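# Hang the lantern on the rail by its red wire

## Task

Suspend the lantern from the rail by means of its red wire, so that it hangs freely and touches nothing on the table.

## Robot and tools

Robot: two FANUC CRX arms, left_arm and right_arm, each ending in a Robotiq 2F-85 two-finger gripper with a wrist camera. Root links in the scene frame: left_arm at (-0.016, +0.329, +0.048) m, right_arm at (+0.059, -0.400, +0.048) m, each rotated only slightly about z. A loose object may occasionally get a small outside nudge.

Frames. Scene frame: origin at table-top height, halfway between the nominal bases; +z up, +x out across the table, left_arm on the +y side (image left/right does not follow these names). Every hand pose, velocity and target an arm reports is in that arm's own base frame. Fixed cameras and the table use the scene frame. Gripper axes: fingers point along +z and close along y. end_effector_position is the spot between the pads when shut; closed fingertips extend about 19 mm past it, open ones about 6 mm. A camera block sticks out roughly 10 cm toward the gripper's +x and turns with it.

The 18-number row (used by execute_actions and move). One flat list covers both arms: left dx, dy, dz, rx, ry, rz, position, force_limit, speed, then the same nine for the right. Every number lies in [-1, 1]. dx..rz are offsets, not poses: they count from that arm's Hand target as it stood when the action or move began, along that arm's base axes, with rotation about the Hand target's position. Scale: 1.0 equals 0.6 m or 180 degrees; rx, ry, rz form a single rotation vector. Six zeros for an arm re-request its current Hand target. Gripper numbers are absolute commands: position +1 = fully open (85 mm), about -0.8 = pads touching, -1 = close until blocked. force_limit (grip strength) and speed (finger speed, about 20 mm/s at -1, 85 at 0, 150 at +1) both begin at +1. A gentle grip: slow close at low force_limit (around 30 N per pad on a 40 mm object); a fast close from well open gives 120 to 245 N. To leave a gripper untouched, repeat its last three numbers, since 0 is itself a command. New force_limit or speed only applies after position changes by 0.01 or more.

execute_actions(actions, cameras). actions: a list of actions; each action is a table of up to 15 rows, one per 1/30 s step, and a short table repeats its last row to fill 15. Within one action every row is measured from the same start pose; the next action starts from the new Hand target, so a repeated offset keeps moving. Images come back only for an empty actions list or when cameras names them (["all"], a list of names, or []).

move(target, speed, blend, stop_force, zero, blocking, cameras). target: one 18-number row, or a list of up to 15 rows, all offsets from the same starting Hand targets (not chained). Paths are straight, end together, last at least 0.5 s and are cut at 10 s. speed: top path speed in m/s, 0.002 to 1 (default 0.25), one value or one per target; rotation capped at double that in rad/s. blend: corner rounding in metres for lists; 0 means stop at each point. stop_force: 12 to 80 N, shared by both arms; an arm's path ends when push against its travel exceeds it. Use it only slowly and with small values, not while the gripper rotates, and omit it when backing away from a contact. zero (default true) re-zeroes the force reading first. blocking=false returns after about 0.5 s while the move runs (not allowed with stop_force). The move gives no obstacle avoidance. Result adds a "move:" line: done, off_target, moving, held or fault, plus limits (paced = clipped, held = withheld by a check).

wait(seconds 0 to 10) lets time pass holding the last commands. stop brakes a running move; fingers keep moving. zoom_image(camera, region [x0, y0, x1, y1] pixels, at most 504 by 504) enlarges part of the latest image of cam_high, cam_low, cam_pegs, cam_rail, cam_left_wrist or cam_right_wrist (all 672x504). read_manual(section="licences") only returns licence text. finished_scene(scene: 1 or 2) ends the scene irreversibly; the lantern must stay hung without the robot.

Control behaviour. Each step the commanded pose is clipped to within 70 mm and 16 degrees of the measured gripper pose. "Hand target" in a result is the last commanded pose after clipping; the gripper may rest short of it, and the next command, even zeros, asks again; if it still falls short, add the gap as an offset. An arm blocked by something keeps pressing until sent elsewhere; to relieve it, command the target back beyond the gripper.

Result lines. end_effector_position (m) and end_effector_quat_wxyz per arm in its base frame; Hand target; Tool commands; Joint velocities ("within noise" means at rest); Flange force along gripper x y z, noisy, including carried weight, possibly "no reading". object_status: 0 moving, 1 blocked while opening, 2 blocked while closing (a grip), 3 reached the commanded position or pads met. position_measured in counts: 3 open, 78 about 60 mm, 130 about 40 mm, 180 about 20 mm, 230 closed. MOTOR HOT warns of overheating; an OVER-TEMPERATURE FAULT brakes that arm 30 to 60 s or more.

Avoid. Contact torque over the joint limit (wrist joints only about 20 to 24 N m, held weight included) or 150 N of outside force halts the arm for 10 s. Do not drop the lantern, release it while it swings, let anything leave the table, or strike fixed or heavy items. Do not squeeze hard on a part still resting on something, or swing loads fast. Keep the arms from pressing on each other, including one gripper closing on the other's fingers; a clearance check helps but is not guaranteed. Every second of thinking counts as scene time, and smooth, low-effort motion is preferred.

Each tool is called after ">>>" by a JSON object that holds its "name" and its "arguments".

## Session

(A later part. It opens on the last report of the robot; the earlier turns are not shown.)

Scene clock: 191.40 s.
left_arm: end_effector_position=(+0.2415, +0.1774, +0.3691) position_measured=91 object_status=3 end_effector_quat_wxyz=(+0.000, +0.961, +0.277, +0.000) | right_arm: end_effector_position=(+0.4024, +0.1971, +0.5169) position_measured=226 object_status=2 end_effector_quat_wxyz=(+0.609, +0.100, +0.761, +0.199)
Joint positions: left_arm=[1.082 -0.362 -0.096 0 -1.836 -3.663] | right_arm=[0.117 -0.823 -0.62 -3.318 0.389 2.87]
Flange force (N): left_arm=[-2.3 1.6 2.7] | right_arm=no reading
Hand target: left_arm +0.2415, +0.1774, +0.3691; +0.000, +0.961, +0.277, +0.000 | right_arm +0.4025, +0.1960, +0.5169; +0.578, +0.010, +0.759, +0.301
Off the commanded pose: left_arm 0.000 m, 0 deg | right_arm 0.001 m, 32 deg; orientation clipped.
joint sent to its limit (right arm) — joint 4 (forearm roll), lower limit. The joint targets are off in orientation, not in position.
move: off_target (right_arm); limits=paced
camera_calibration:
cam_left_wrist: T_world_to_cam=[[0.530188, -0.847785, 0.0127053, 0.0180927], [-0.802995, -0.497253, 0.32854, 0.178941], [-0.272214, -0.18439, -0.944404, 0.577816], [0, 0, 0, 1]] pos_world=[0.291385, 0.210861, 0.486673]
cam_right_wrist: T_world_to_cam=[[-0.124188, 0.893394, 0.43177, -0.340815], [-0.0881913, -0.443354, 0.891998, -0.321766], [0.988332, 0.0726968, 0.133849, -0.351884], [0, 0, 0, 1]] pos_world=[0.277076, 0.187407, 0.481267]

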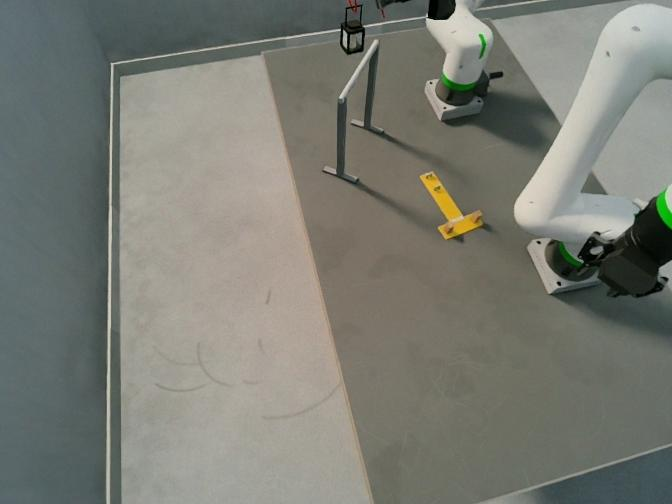

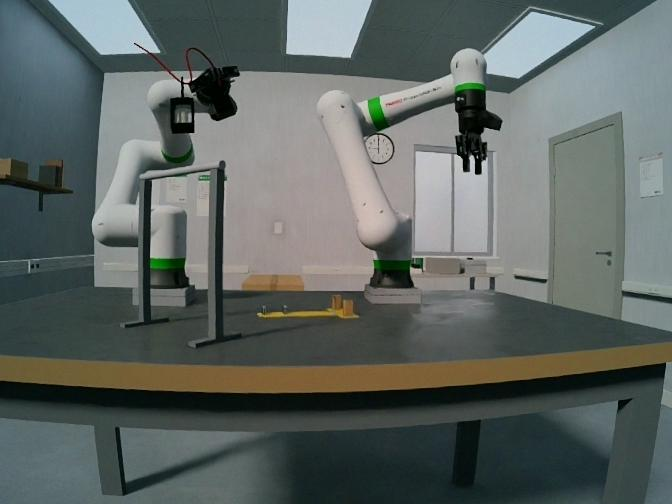

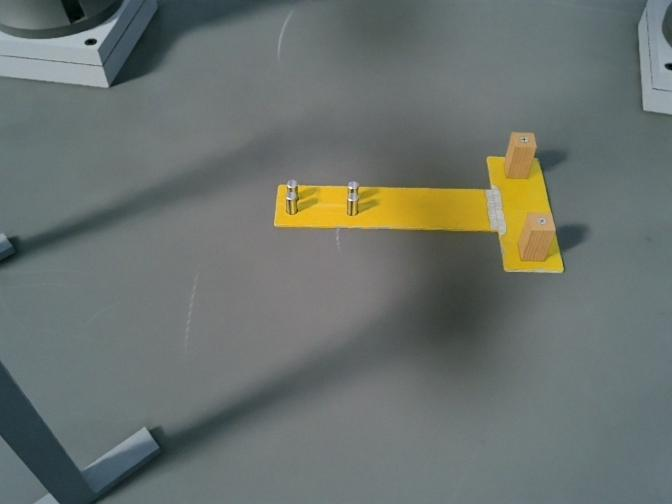

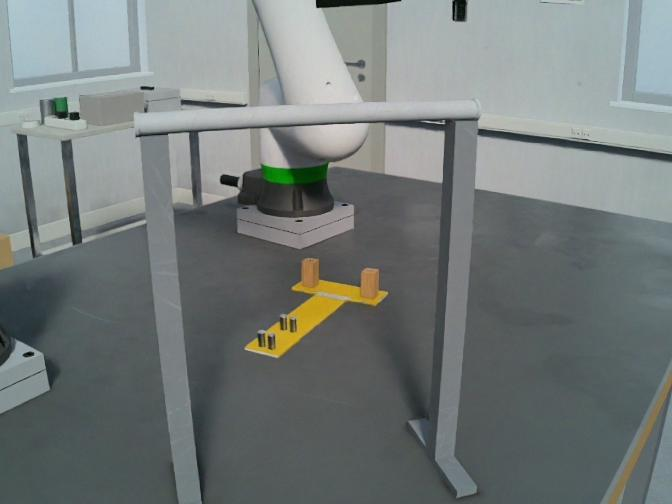

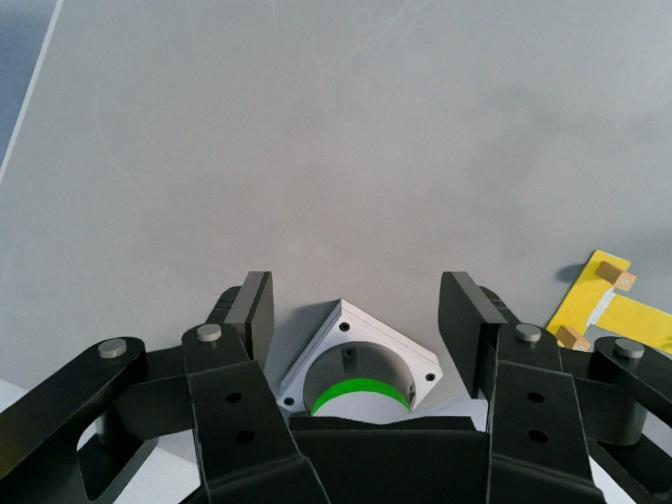

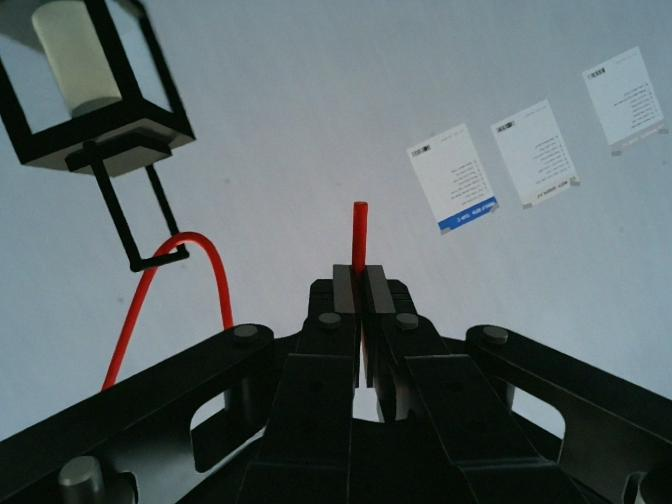

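>>> {"name": "move", "arguments": {"target": [0,0,0,0,0,0,0.3,0,-1,0.022,-0.018,-0.2,-0.0168,0.0037,-0.0872,-1,0,-1], "speed": 0.06, "cameras": ["cam_low","cam_high","cam_rail"]}}

>>> {"name": "zoom_image", "arguments": {"camera": "cam_high", "region": [310, 0, 430, 130]}}

>>> {"name": "zoom_image", "arguments": {"camera": "cam_low", "region": [110, 50, 290, 230]}}

>>> {"name": "zoom_image", "arguments": {"camera": "cam_rail", "region": [200, 0, 500, 200]}}

Scene clock: 195.40 s.
left_arm: end_effector_position=(+0.2415, +0.1774, +0.3691) position_measured=91 object_status=3 end_effector_quat_wxyz=(+0.000, +0.961, +0.277, +0.000) | right_arm: end_effector_position=(+0.4156, +0.1861, +0.3970) position_measured=226 object_status=2 end_effector_quat_wxyz=(+0.613, +0.114, +0.760, +0.183)
Joint positions: left_arm=[1.082 -0.362 -0.096 0 -1.836 -3.663] | right_arm=[0.122 -0.83 -0.901 -3.318 0.114 2.881]
Flange force (N): left_arm=[-2.4 1.5 2.2] | right_arm=no reading
Hand target: left_arm +0.2415, +0.1774, +0.3691; +0.000, +0.961, +0.277, +0.000 | right_arm +0.4157, +0.1852, +0.3969; +0.609, +0.100, +0.761, +0.199
Off the commanded pose: left_arm 0.000 m, 0 deg | right_arm 0.001 m, 2 deg.
joint sent to its limit (right arm) — joint 4 (forearm roll), lower limit. The joint targets still meet the commanded pose.
move: done
Images, in order (width x height): cam_high 672x504, cam_low 672x504, cam_rail 672x504.

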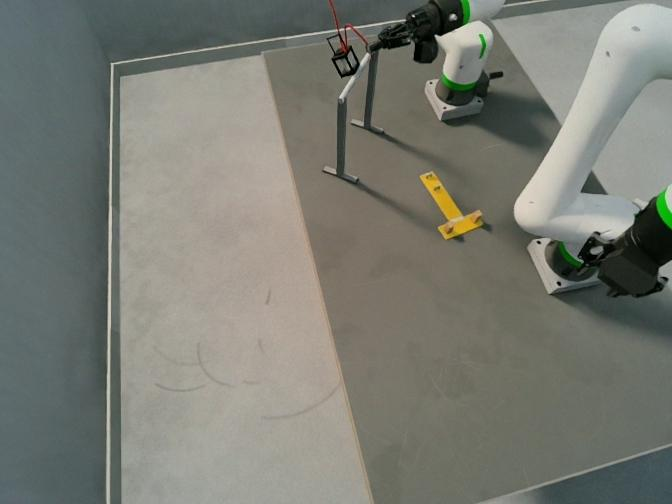

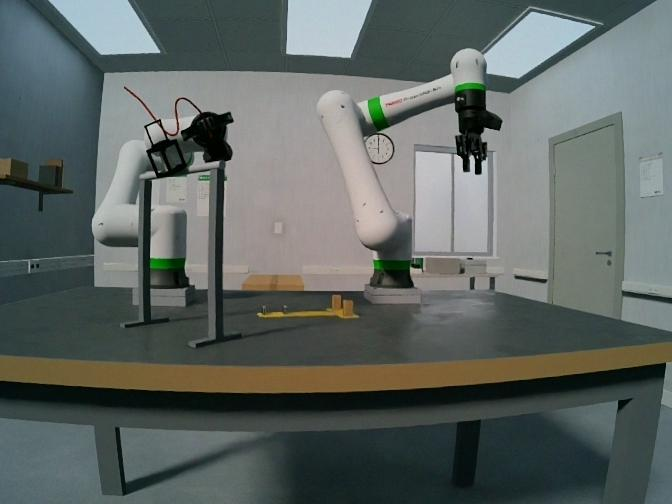

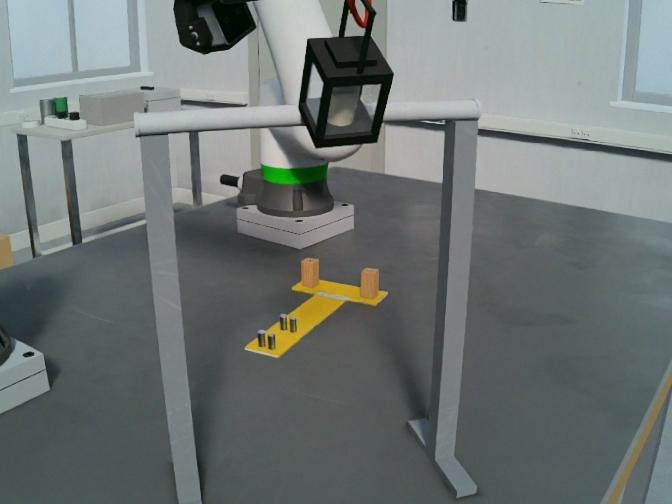

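Scaled by 3.877 from the camera's 672x504 image, which has a finer 960x720 frame.

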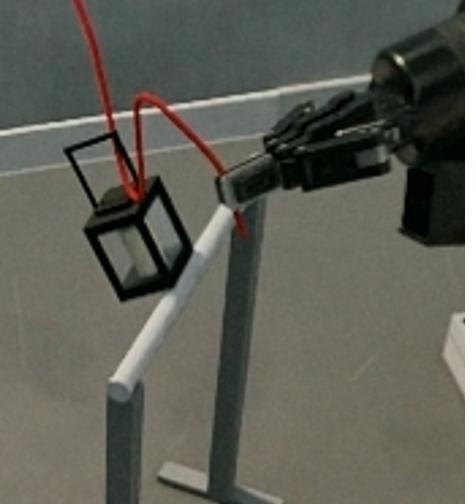

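Scaled by 2.800 from the camera's 672x504 image, which has a finer 960x720 frame.

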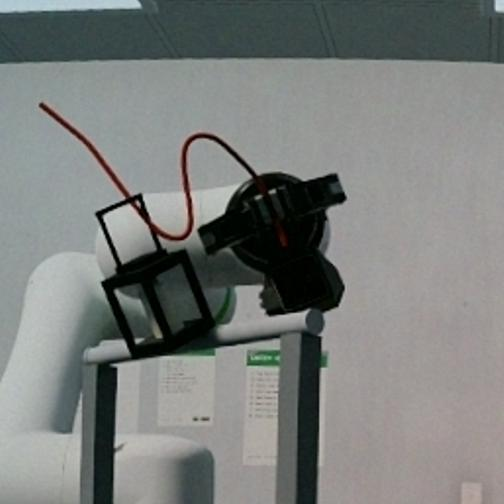

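Scaled by 1.680 from the camera's 672x504 image, which has a finer 960x720 frame.

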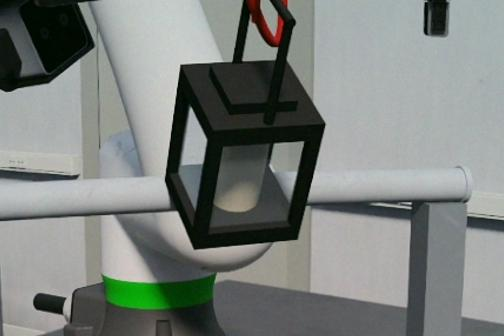

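>>> {"name": "move", "arguments": {"target": [0,0,0,0,0,0,0.3,0,-1,0,0,0.15,0,0,0,-1,0,-1], "speed": 0.06, "cameras": ["cam_low","cam_high","cam_rail"]}}

>>> {"name": "zoom_image", "arguments": {"camera": "cam_high", "region": [310, 0, 430, 130]}}

>>> {"name": "zoom_image", "arguments": {"camera": "cam_low", "region": [110, 30, 290, 210]}}

Scene clock: 197.50 s.
left_arm: end_effector_position=(+0.2415, +0.1774, +0.3691) position_measured=91 object_status=3 end_effector_quat_wxyz=(+0.000, +0.961, +0.277, +0.000) | right_arm: end_effector_position=(+0.4156, +0.1860, +0.4869) position_measured=226 object_status=2 end_effector_quat_wxyz=(+0.612, +0.111, +0.761, +0.187)
Joint positions: left_arm=[1.082 -0.362 -0.096 0 -1.836 -3.663] | right_arm=[0.097 -0.816 -0.688 -3.318 0.315 2.878]
Flange force (N): left_arm=[-1.9 1.8 2.4] | right_arm=no reading
Hand target: left_arm +0.2415, +0.1774, +0.3691; +0.000, +0.961, +0.277, +0.000 | right_arm +0.4157, +0.1852, +0.4869; +0.609, +0.100, +0.761, +0.199
Off the commanded pose: left_arm 0.000 m, 0 deg | right_arm 0.001 m, 2 deg.
joint sent to its limit (right arm) — joint 4 (forearm roll), lower limit. The joint targets still meet the commanded pose.
move: done
Images, in order (width x height): cam_high 672x504, cam_low 672x504, cam_rail 672x504.

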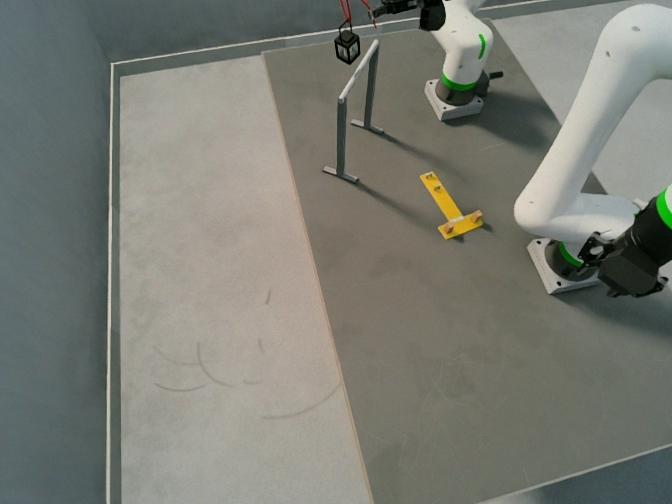

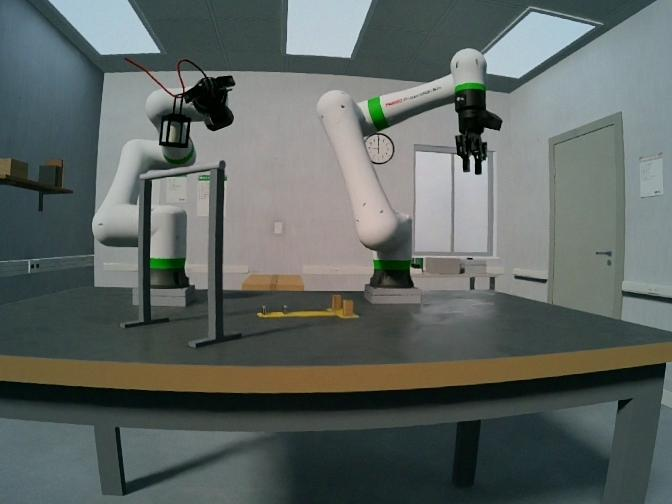

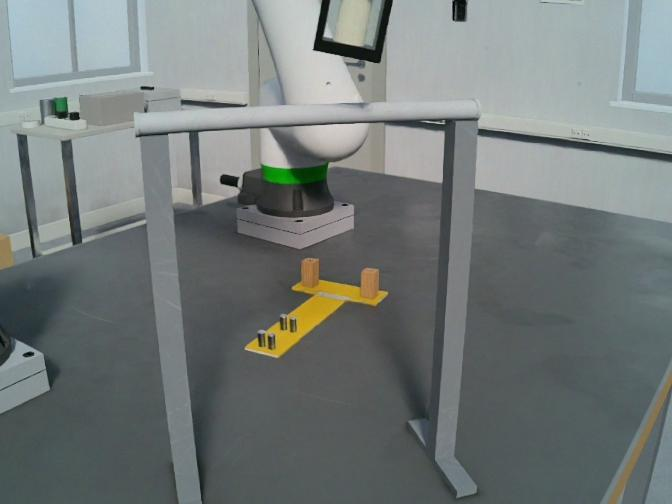

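Scaled by 3.877 from the camera's 672x504 image, which has a finer 960x720 frame.

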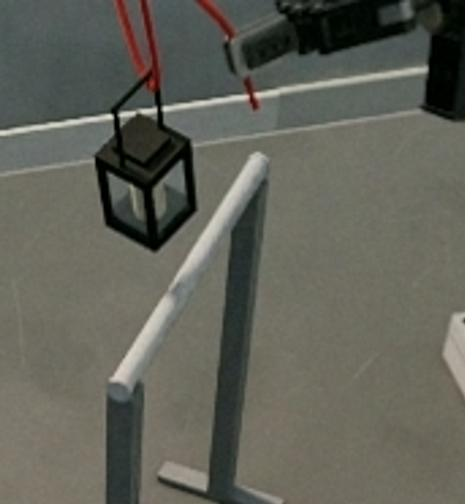

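Scaled by 2.800 from the camera's 672x504 image, which has a finer 960x720 frame.

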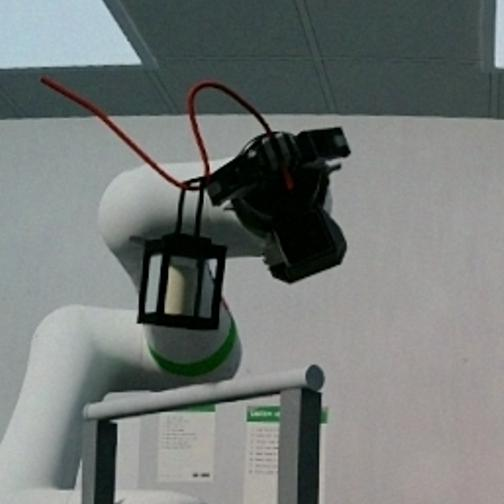

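>>> {"name": "move", "arguments": {"target": [[0,0,0,0,0,0,0.3,0,-1,0.0447,-0.0375,0,0,0,0,-1,0,-1],[0,0,0,0,0,0,0.3,0,-1,0.0447,-0.0375,-0.22,0,0,0,-1,0,-1]], "speed": 0.05, "cameras": ["cam_low","cam_high","cam_rail"]}}

>>> {"name": "zoom_image", "arguments": {"camera": "cam_high", "region": [310, 0, 430, 130]}}

>>> {"name": "zoom_image", "arguments": {"camera": "cam_low", "region": [110, 70, 270, 230]}}

>>> {"name": "zoom_image", "arguments": {"camera": "cam_rail", "region": [200, 0, 500, 250]}}

Scene clock: 202.50 s.
left_arm: end_effector_position=(+0.2415, +0.1774, +0.3691) position_measured=91 object_status=3 end_effector_quat_wxyz=(+0.000, +0.961, +0.277, +0.000) | right_arm: end_effector_position=(+0.4424, +0.1636, +0.3550) position_measured=226 object_status=2 end_effector_quat_wxyz=(+0.616, +0.134, +0.760, +0.159)
Joint positions: left_arm=[1.082 -0.362 -0.096 0 -1.836 -3.663] | right_arm=[0.084 -0.74 -0.964 -3.318 -0.034 2.89]
Flange force (N): left_arm=[-2.2 1.9 2.2] | right_arm=no reading
Hand target: left_arm +0.2415, +0.1774, +0.3691; +0.000, +0.961, +0.277, +0.000 | right_arm +0.4426, +0.1627, +0.3549; +0.609, +0.100, +0.761, +0.199
Off the commanded pose: left_arm 0.000 m, 0 deg | right_arm 0.001 m, 6 deg.
joint sent to its limit (right arm) — joint 4 (forearm roll), lower limit. The joint targets are off in orientation, not in position.
move: off_target (right_arm)
Images, in order (width x height): cam_high 672x504, cam_low 672x504, cam_rail 672x504.

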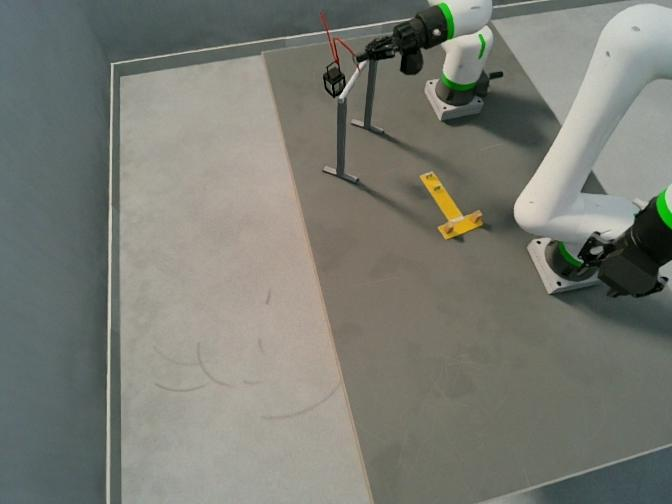

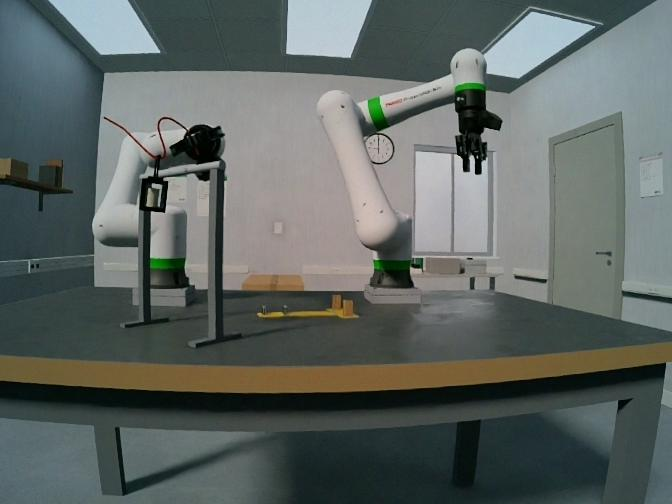

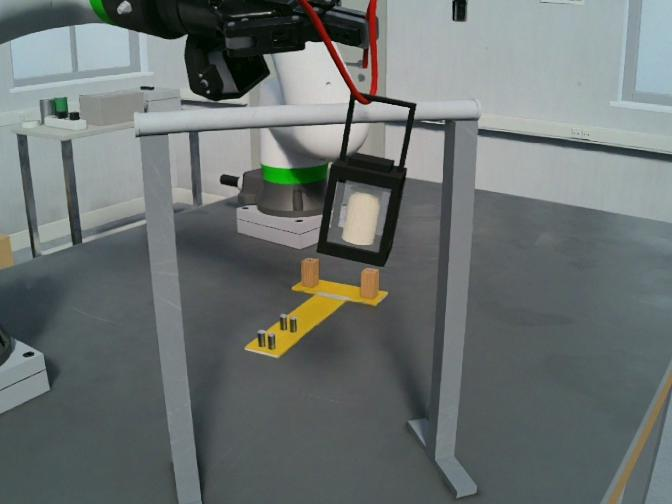

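Scaled by 3.877 from the camera's 672x504 image, which has a finer 960x720 frame.

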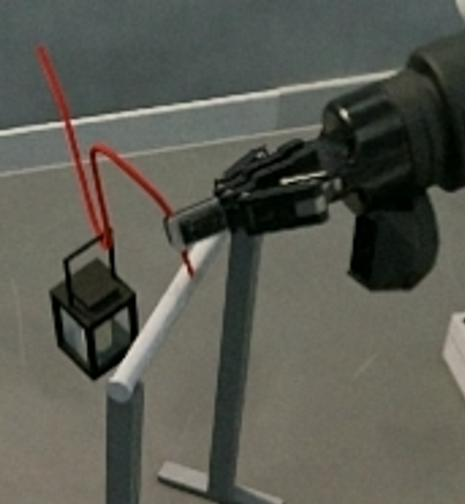

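Scaled by 3.150 from the camera's 672x504 image, which has a finer 960x720 frame.

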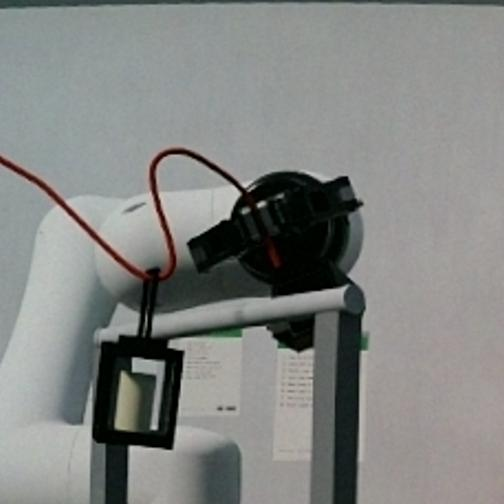

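Scaled by 1.680 from the camera's 672x504 image, which has a finer 960x720 frame.

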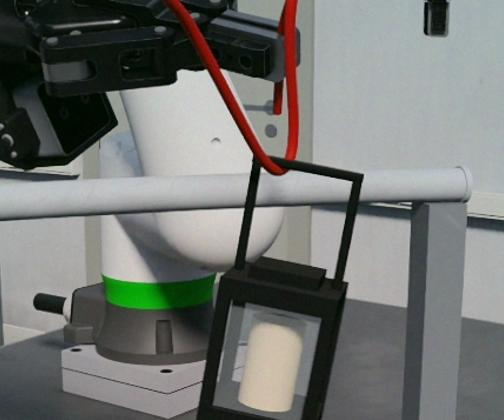

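>>> {"name": "move", "arguments": {"target": [[0,0,0,0,0,0,0.3,0,-1,0,0,-0.045,0,0,0,-1,0,-1]], "speed": 0.04, "cameras": ["cam_low","cam_high","cam_rail"]}}

>>> {"name": "zoom_image", "arguments": {"camera": "cam_high", "region": [310, 0, 430, 130]}}

>>> {"name": "zoom_image", "arguments": {"camera": "cam_low", "region": [110, 70, 270, 230]}}

>>> {"name": "zoom_image", "arguments": {"camera": "cam_rail", "region": [200, 0, 500, 250]}}

Scene clock: 204.83 s.
left_arm: end_effector_position=(+0.2415, +0.1774, +0.3691) position_measured=91 object_status=3 end_effector_quat_wxyz=(+0.000, +0.961, +0.277, +0.000) | right_arm: end_effector_position=(+0.4424, +0.1636, +0.3279) position_measured=226 object_status=2 end_effector_quat_wxyz=(+0.617, +0.135, +0.759, +0.157)
Joint positions: left_arm=[1.082 -0.362 -0.096 0 -1.836 -3.663] | right_arm=[0.086 -0.714 -1.006 -3.266 -0.104 2.838]
Flange force (N): left_arm=[-2.8 1.5 2.4] | right_arm=no reading
Hand target: left_arm +0.2415, +0.1774, +0.3691; +0.000, +0.961, +0.277, +0.000 | right_arm +0.4426, +0.1627, +0.3279; +0.609, +0.100, +0.761, +0.199
Off the commanded pose: left_arm 0.000 m, 0 deg | right_arm 0.001 m, 6 deg.
move: off_target (right_arm)
Images, in order (width x height): cam_high 672x504, cam_low 672x504, cam_rail 672x504.

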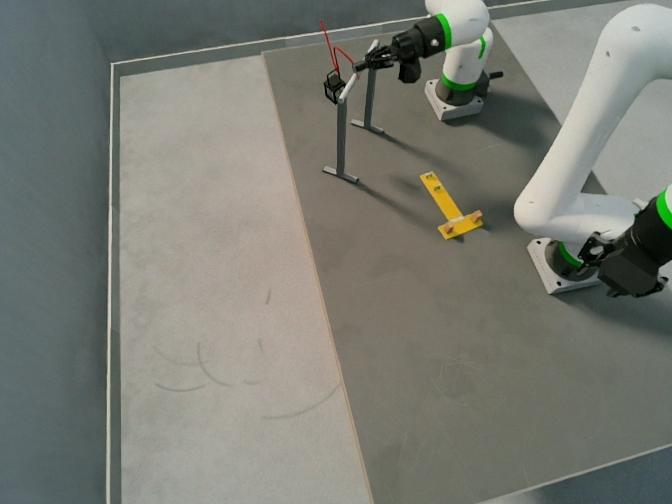

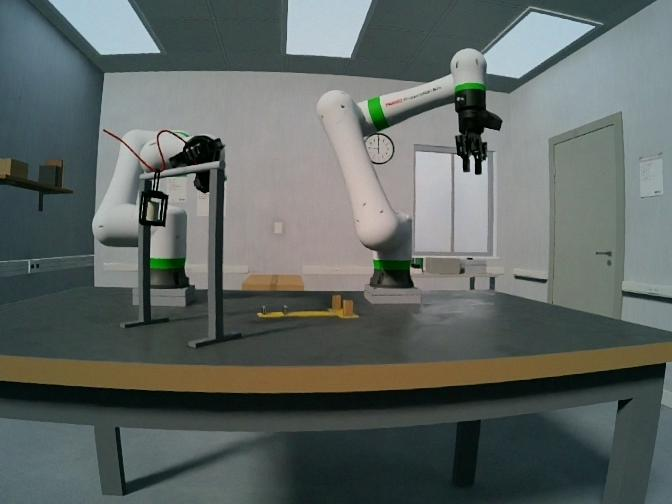

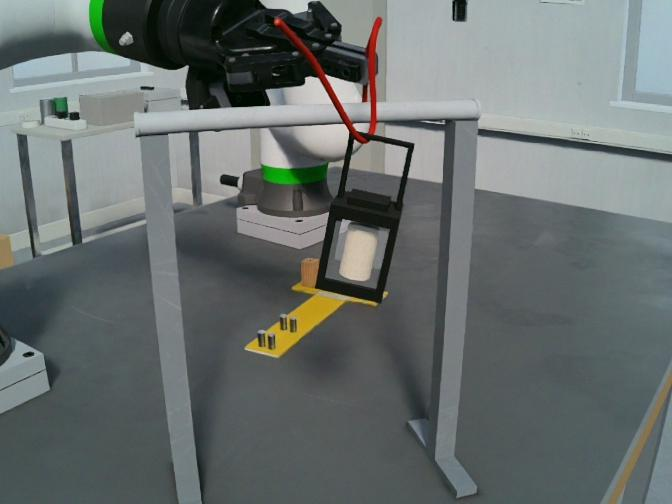

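Scaled by 3.877 from the camera's 672x504 image, which has a finer 960x720 frame.

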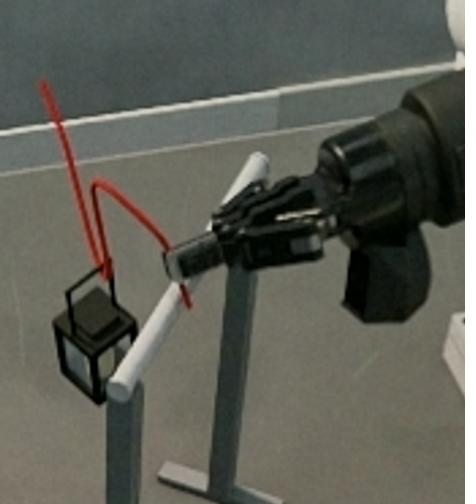

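Scaled by 3.150 from the camera's 672x504 image, which has a finer 960x720 frame.

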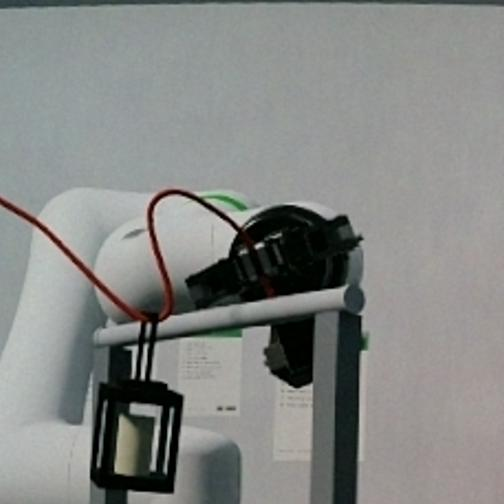

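Scaled by 1.680 from the camera's 672x504 image, which has a finer 960x720 frame.

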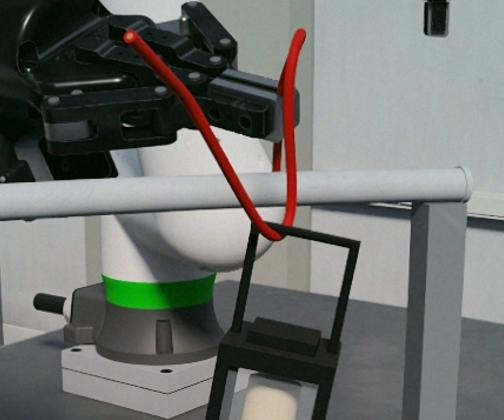

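>>> {"name": "move", "arguments": {"target": [[0,0,0,0,0,0,0.3,0,-1,-0.031,0.026,0,0,0,0,-1,0,-1],[0,0,0,0,0,0,0.3,0,-1,-0.031,0.026,-0.06,0,0,0,-1,0,-1]], "speed": 0.03, "cameras": ["cam_low","cam_high","cam_rail"]}}

>>> {"name": "zoom_image", "arguments": {"camera": "cam_high", "region": [310, 0, 430, 130]}}

>>> {"name": "zoom_image", "arguments": {"camera": "cam_low", "region": [110, 90, 270, 250]}}

>>> {"name": "zoom_image", "arguments": {"camera": "cam_rail", "region": [200, 0, 500, 250]}}

Scene clock: 209.13 s.
left_arm: end_effector_position=(+0.2415, +0.1774, +0.3691) position_measured=91 object_status=3 end_effector_quat_wxyz=(+0.000, +0.961, +0.277, +0.000) | right_arm: end_effector_position=(+0.4241, +0.1784, +0.2919) position_measured=226 object_status=2 end_effector_quat_wxyz=(+0.611, +0.102, +0.760, +0.198)
Joint positions: left_arm=[1.082 -0.362 -0.096 0 -1.836 -3.663] | right_arm=[0.216 -0.713 -0.852 -2.384 0.052 1.932]
Flange force (N): left_arm=[-1.9 1.2 2.6] | right_arm=no reading
Hand target: left_arm +0.2415, +0.1774, +0.3691; +0.000, +0.961, +0.277, +0.000 | right_arm +0.4240, +0.1783, +0.2919; +0.609, +0.100, +0.761, +0.199
Off the commanded pose: left_arm 0.000 m, 0 deg | right_arm 0.000 m, 0 deg.
move: done
Images, in order (width x height): cam_high 672x504, cam_low 672x504, cam_rail 672x504.

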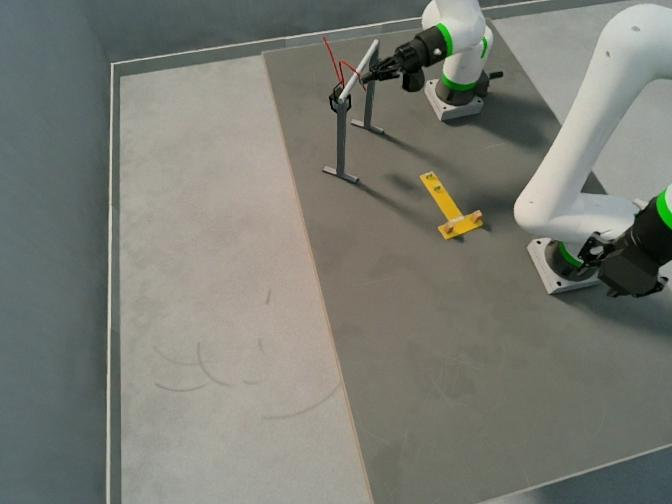

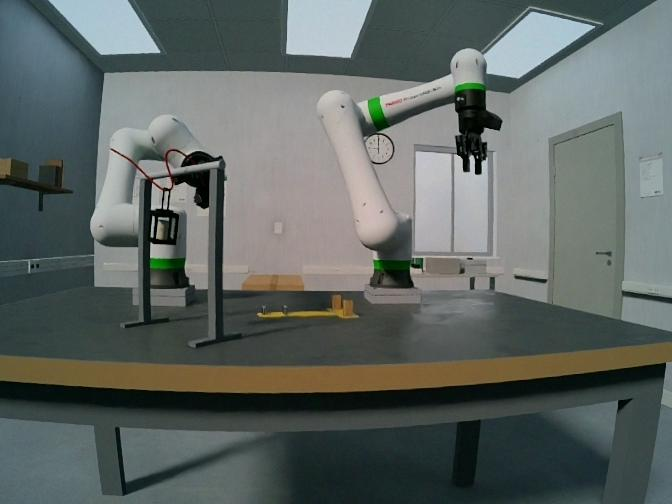

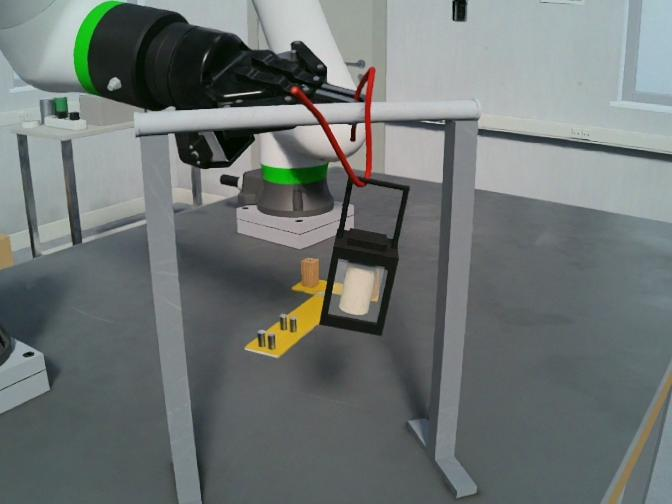

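Scaled by 3.877 from the camera's 672x504 image, which has a finer 960x720 frame.

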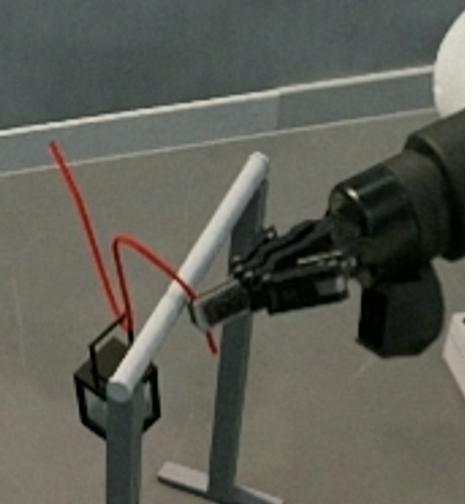

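Scaled by 3.150 from the camera's 672x504 image, which has a finer 960x720 frame.

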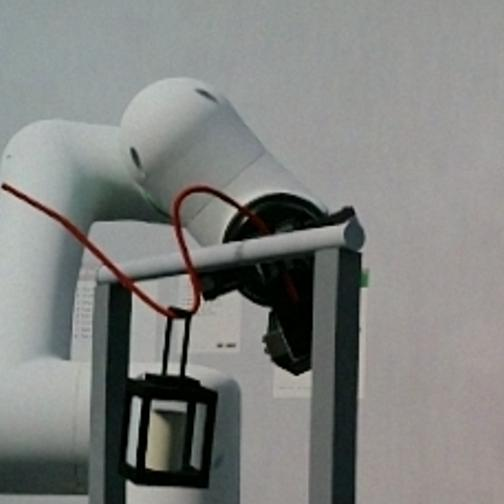

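Scaled by 1.680 from the camera's 672x504 image, which has a finer 960x720 frame.

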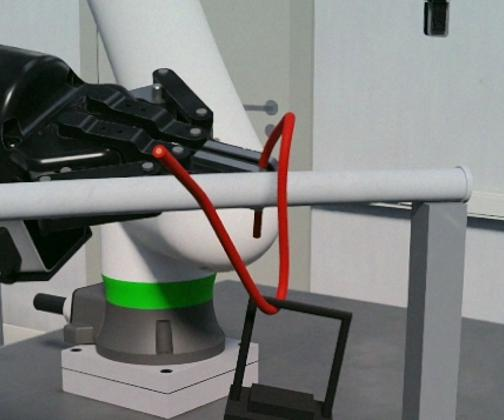

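>>> {"name": "move", "arguments": {"target": [[0,0,0,0,0,0,0.3,0,-1,-0.008,0.0065,-0.055,0,0,0,-1,0,-1]], "speed": 0.03, "cameras": ["cam_low","cam_high","cam_rail"]}}

>>> {"name": "zoom_image", "arguments": {"camera": "cam_high", "region": [310, 0, 430, 130]}}

>>> {"name": "zoom_image", "arguments": {"camera": "cam_low", "region": [110, 90, 270, 250]}}

>>> {"name": "zoom_image", "arguments": {"camera": "cam_rail", "region": [200, 0, 500, 250]}}

Scene clock: 211.10 s.
left_arm: end_effector_position=(+0.2415, +0.1774, +0.3691) position_measured=91 object_status=3 end_effector_quat_wxyz=(+0.000, +0.961, +0.277, +0.000) | right_arm: end_effector_position=(+0.4192, +0.1821, +0.2589) position_measured=226 object_status=2 end_effector_quat_wxyz=(+0.609, +0.100, +0.761, +0.199)
Joint positions: left_arm=[1.082 -0.362 -0.096 0 -1.836 -3.663] | right_arm=[0.121 -0.696 -0.977 -2.589 -0.119 2.156]
Flange force (N): left_arm=[-2.1 1.4 2.8] | right_arm=no reading
Hand target: left_arm +0.2415, +0.1774, +0.3691; +0.000, +0.961, +0.277, +0.000 | right_arm +0.4192, +0.1822, +0.2589; +0.609, +0.100, +0.761, +0.199
Off the commanded pose: left_arm 0.000 m, 0 deg | right_arm 0.000 m, 0 deg.
move: done
Images, in order (width x height): cam_high 672x504, cam_low 672x504, cam_rail 672x504.

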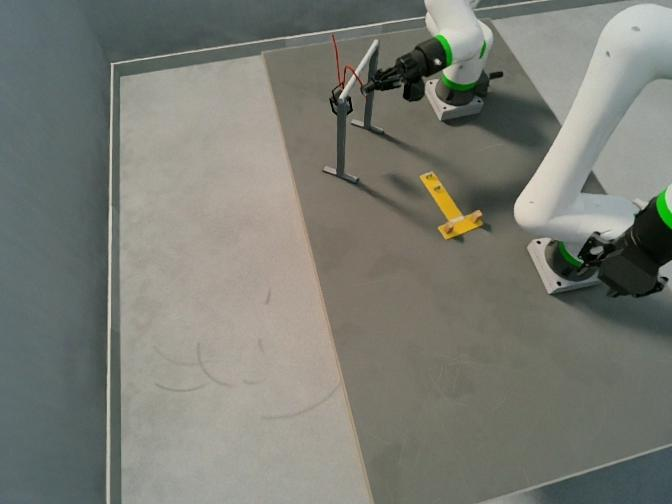

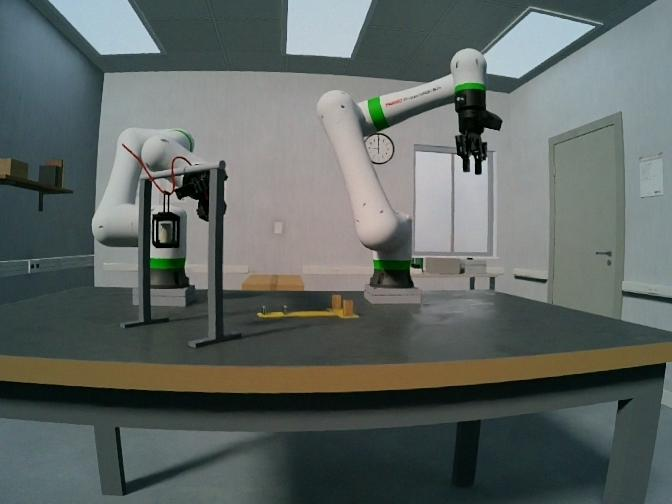

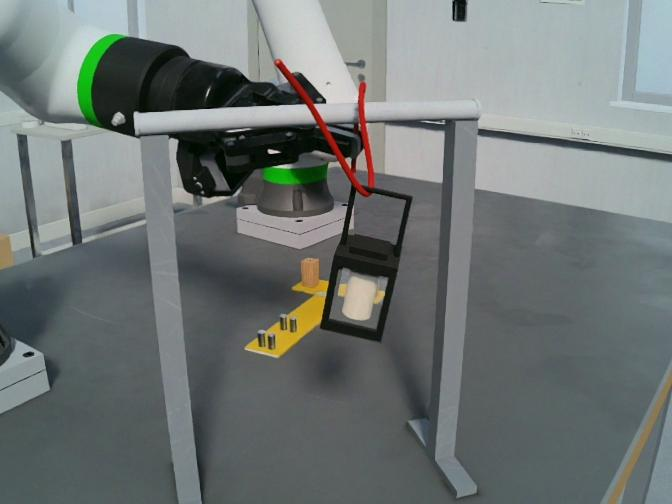

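Scaled by 3.877 from the camera's 672x504 image, which has a finer 960x720 frame.

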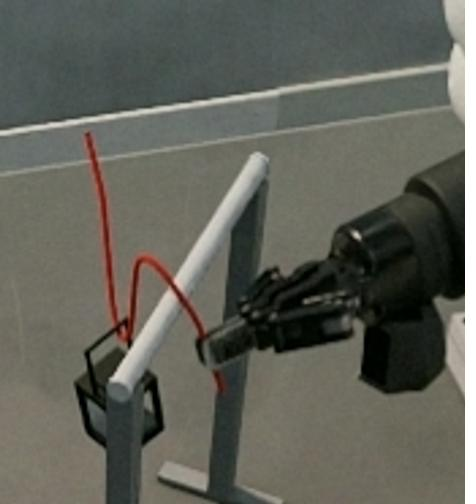

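Scaled by 3.150 from the camera's 672x504 image, which has a finer 960x720 frame.

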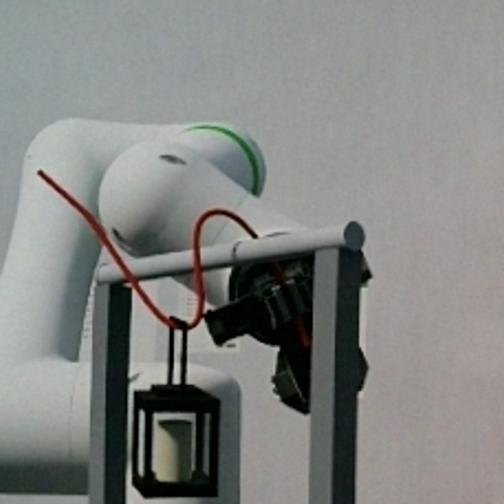

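Scaled by 1.680 from the camera's 672x504 image, which has a finer 960x720 frame.

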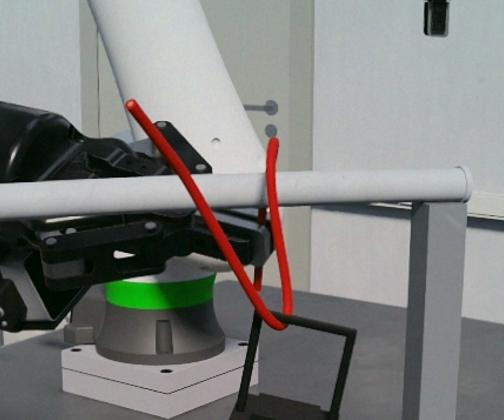

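>>> {"name": "move", "arguments": {"target": [[0,0,0,0,0,0,0.3,0,-1,0,0,-0.027,0,0,0,-1,0,-1]], "speed": 0.02, "cameras": ["cam_low","cam_high","cam_rail"]}}

>>> {"name": "zoom_image", "arguments": {"camera": "cam_low", "region": [110, 90, 270, 250]}}

>>> {"name": "zoom_image", "arguments": {"camera": "cam_rail", "region": [250, 30, 450, 230]}}

Scene clock: 212.43 s.
left_arm: end_effector_position=(+0.2415, +0.1774, +0.3691) position_measured=91 object_status=3 end_effector_quat_wxyz=(+0.000, +0.961, +0.277, +0.000) | right_arm: end_effector_position=(+0.4192, +0.1822, +0.2427) position_measured=226 object_status=2 end_effector_quat_wxyz=(+0.609, +0.100, +0.761, +0.199)
Joint positions: left_arm=[1.082 -0.362 -0.096 0 -1.836 -3.663] | right_arm=[0.088 -0.665 -1.027 -2.656 -0.206 2.236]
Flange force (N): left_arm=[-2.3 1.4 2.4] | right_arm=no reading
Hand target: left_arm +0.2415, +0.1774, +0.3691; +0.000, +0.961, +0.277, +0.000 | right_arm +0.4192, +0.1822, +0.2427; +0.609, +0.100, +0.761, +0.199
Off the commanded pose: left_arm 0.000 m, 0 deg | right_arm 0.000 m, 0 deg.
move: done
Images, in order (width x height): cam_high 672x504, cam_low 672x504, cam_rail 672x504.

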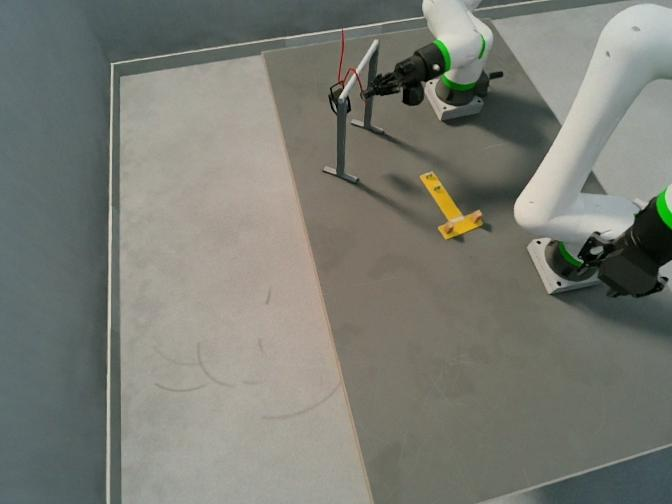

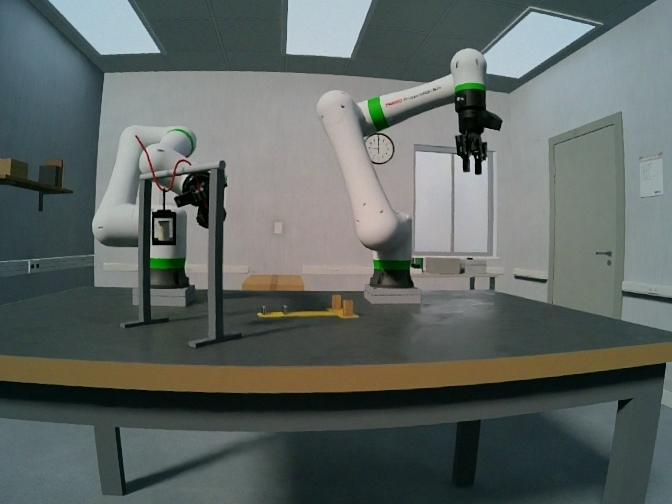

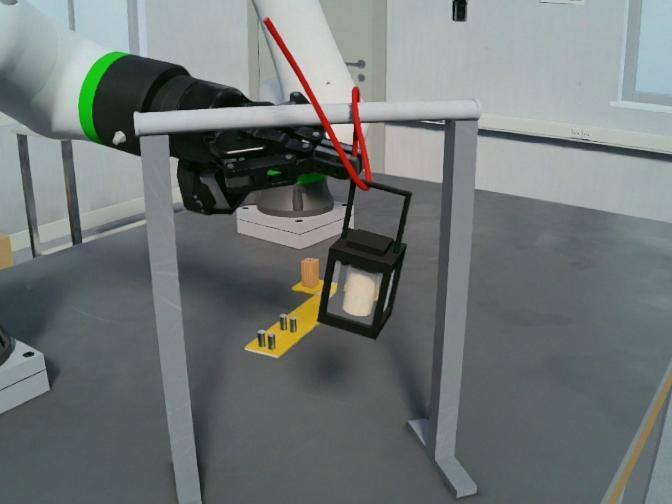

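Scaled by 3.150 from the camera's 672x504 image, which has a finer 960x720 frame.

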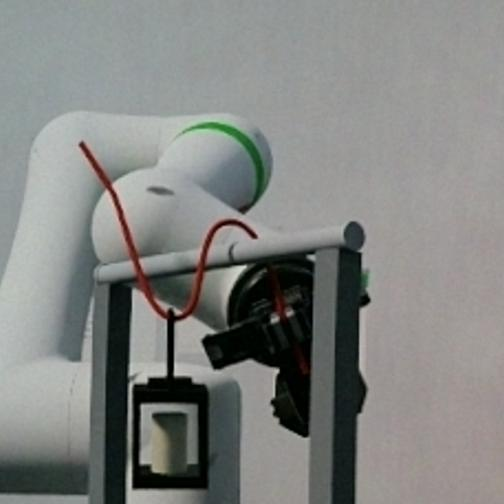

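Scaled by 2.520 from the camera's 672x504 image, which has a finer 960x720 frame.

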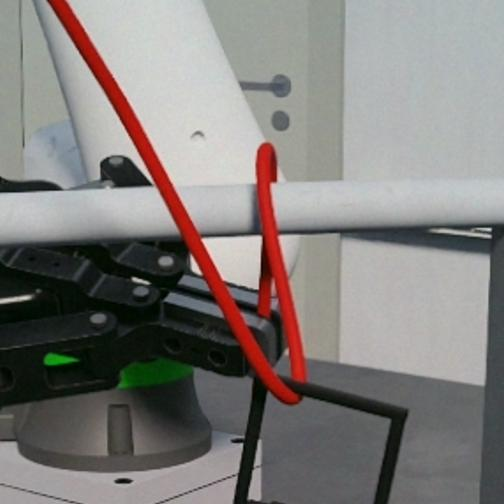

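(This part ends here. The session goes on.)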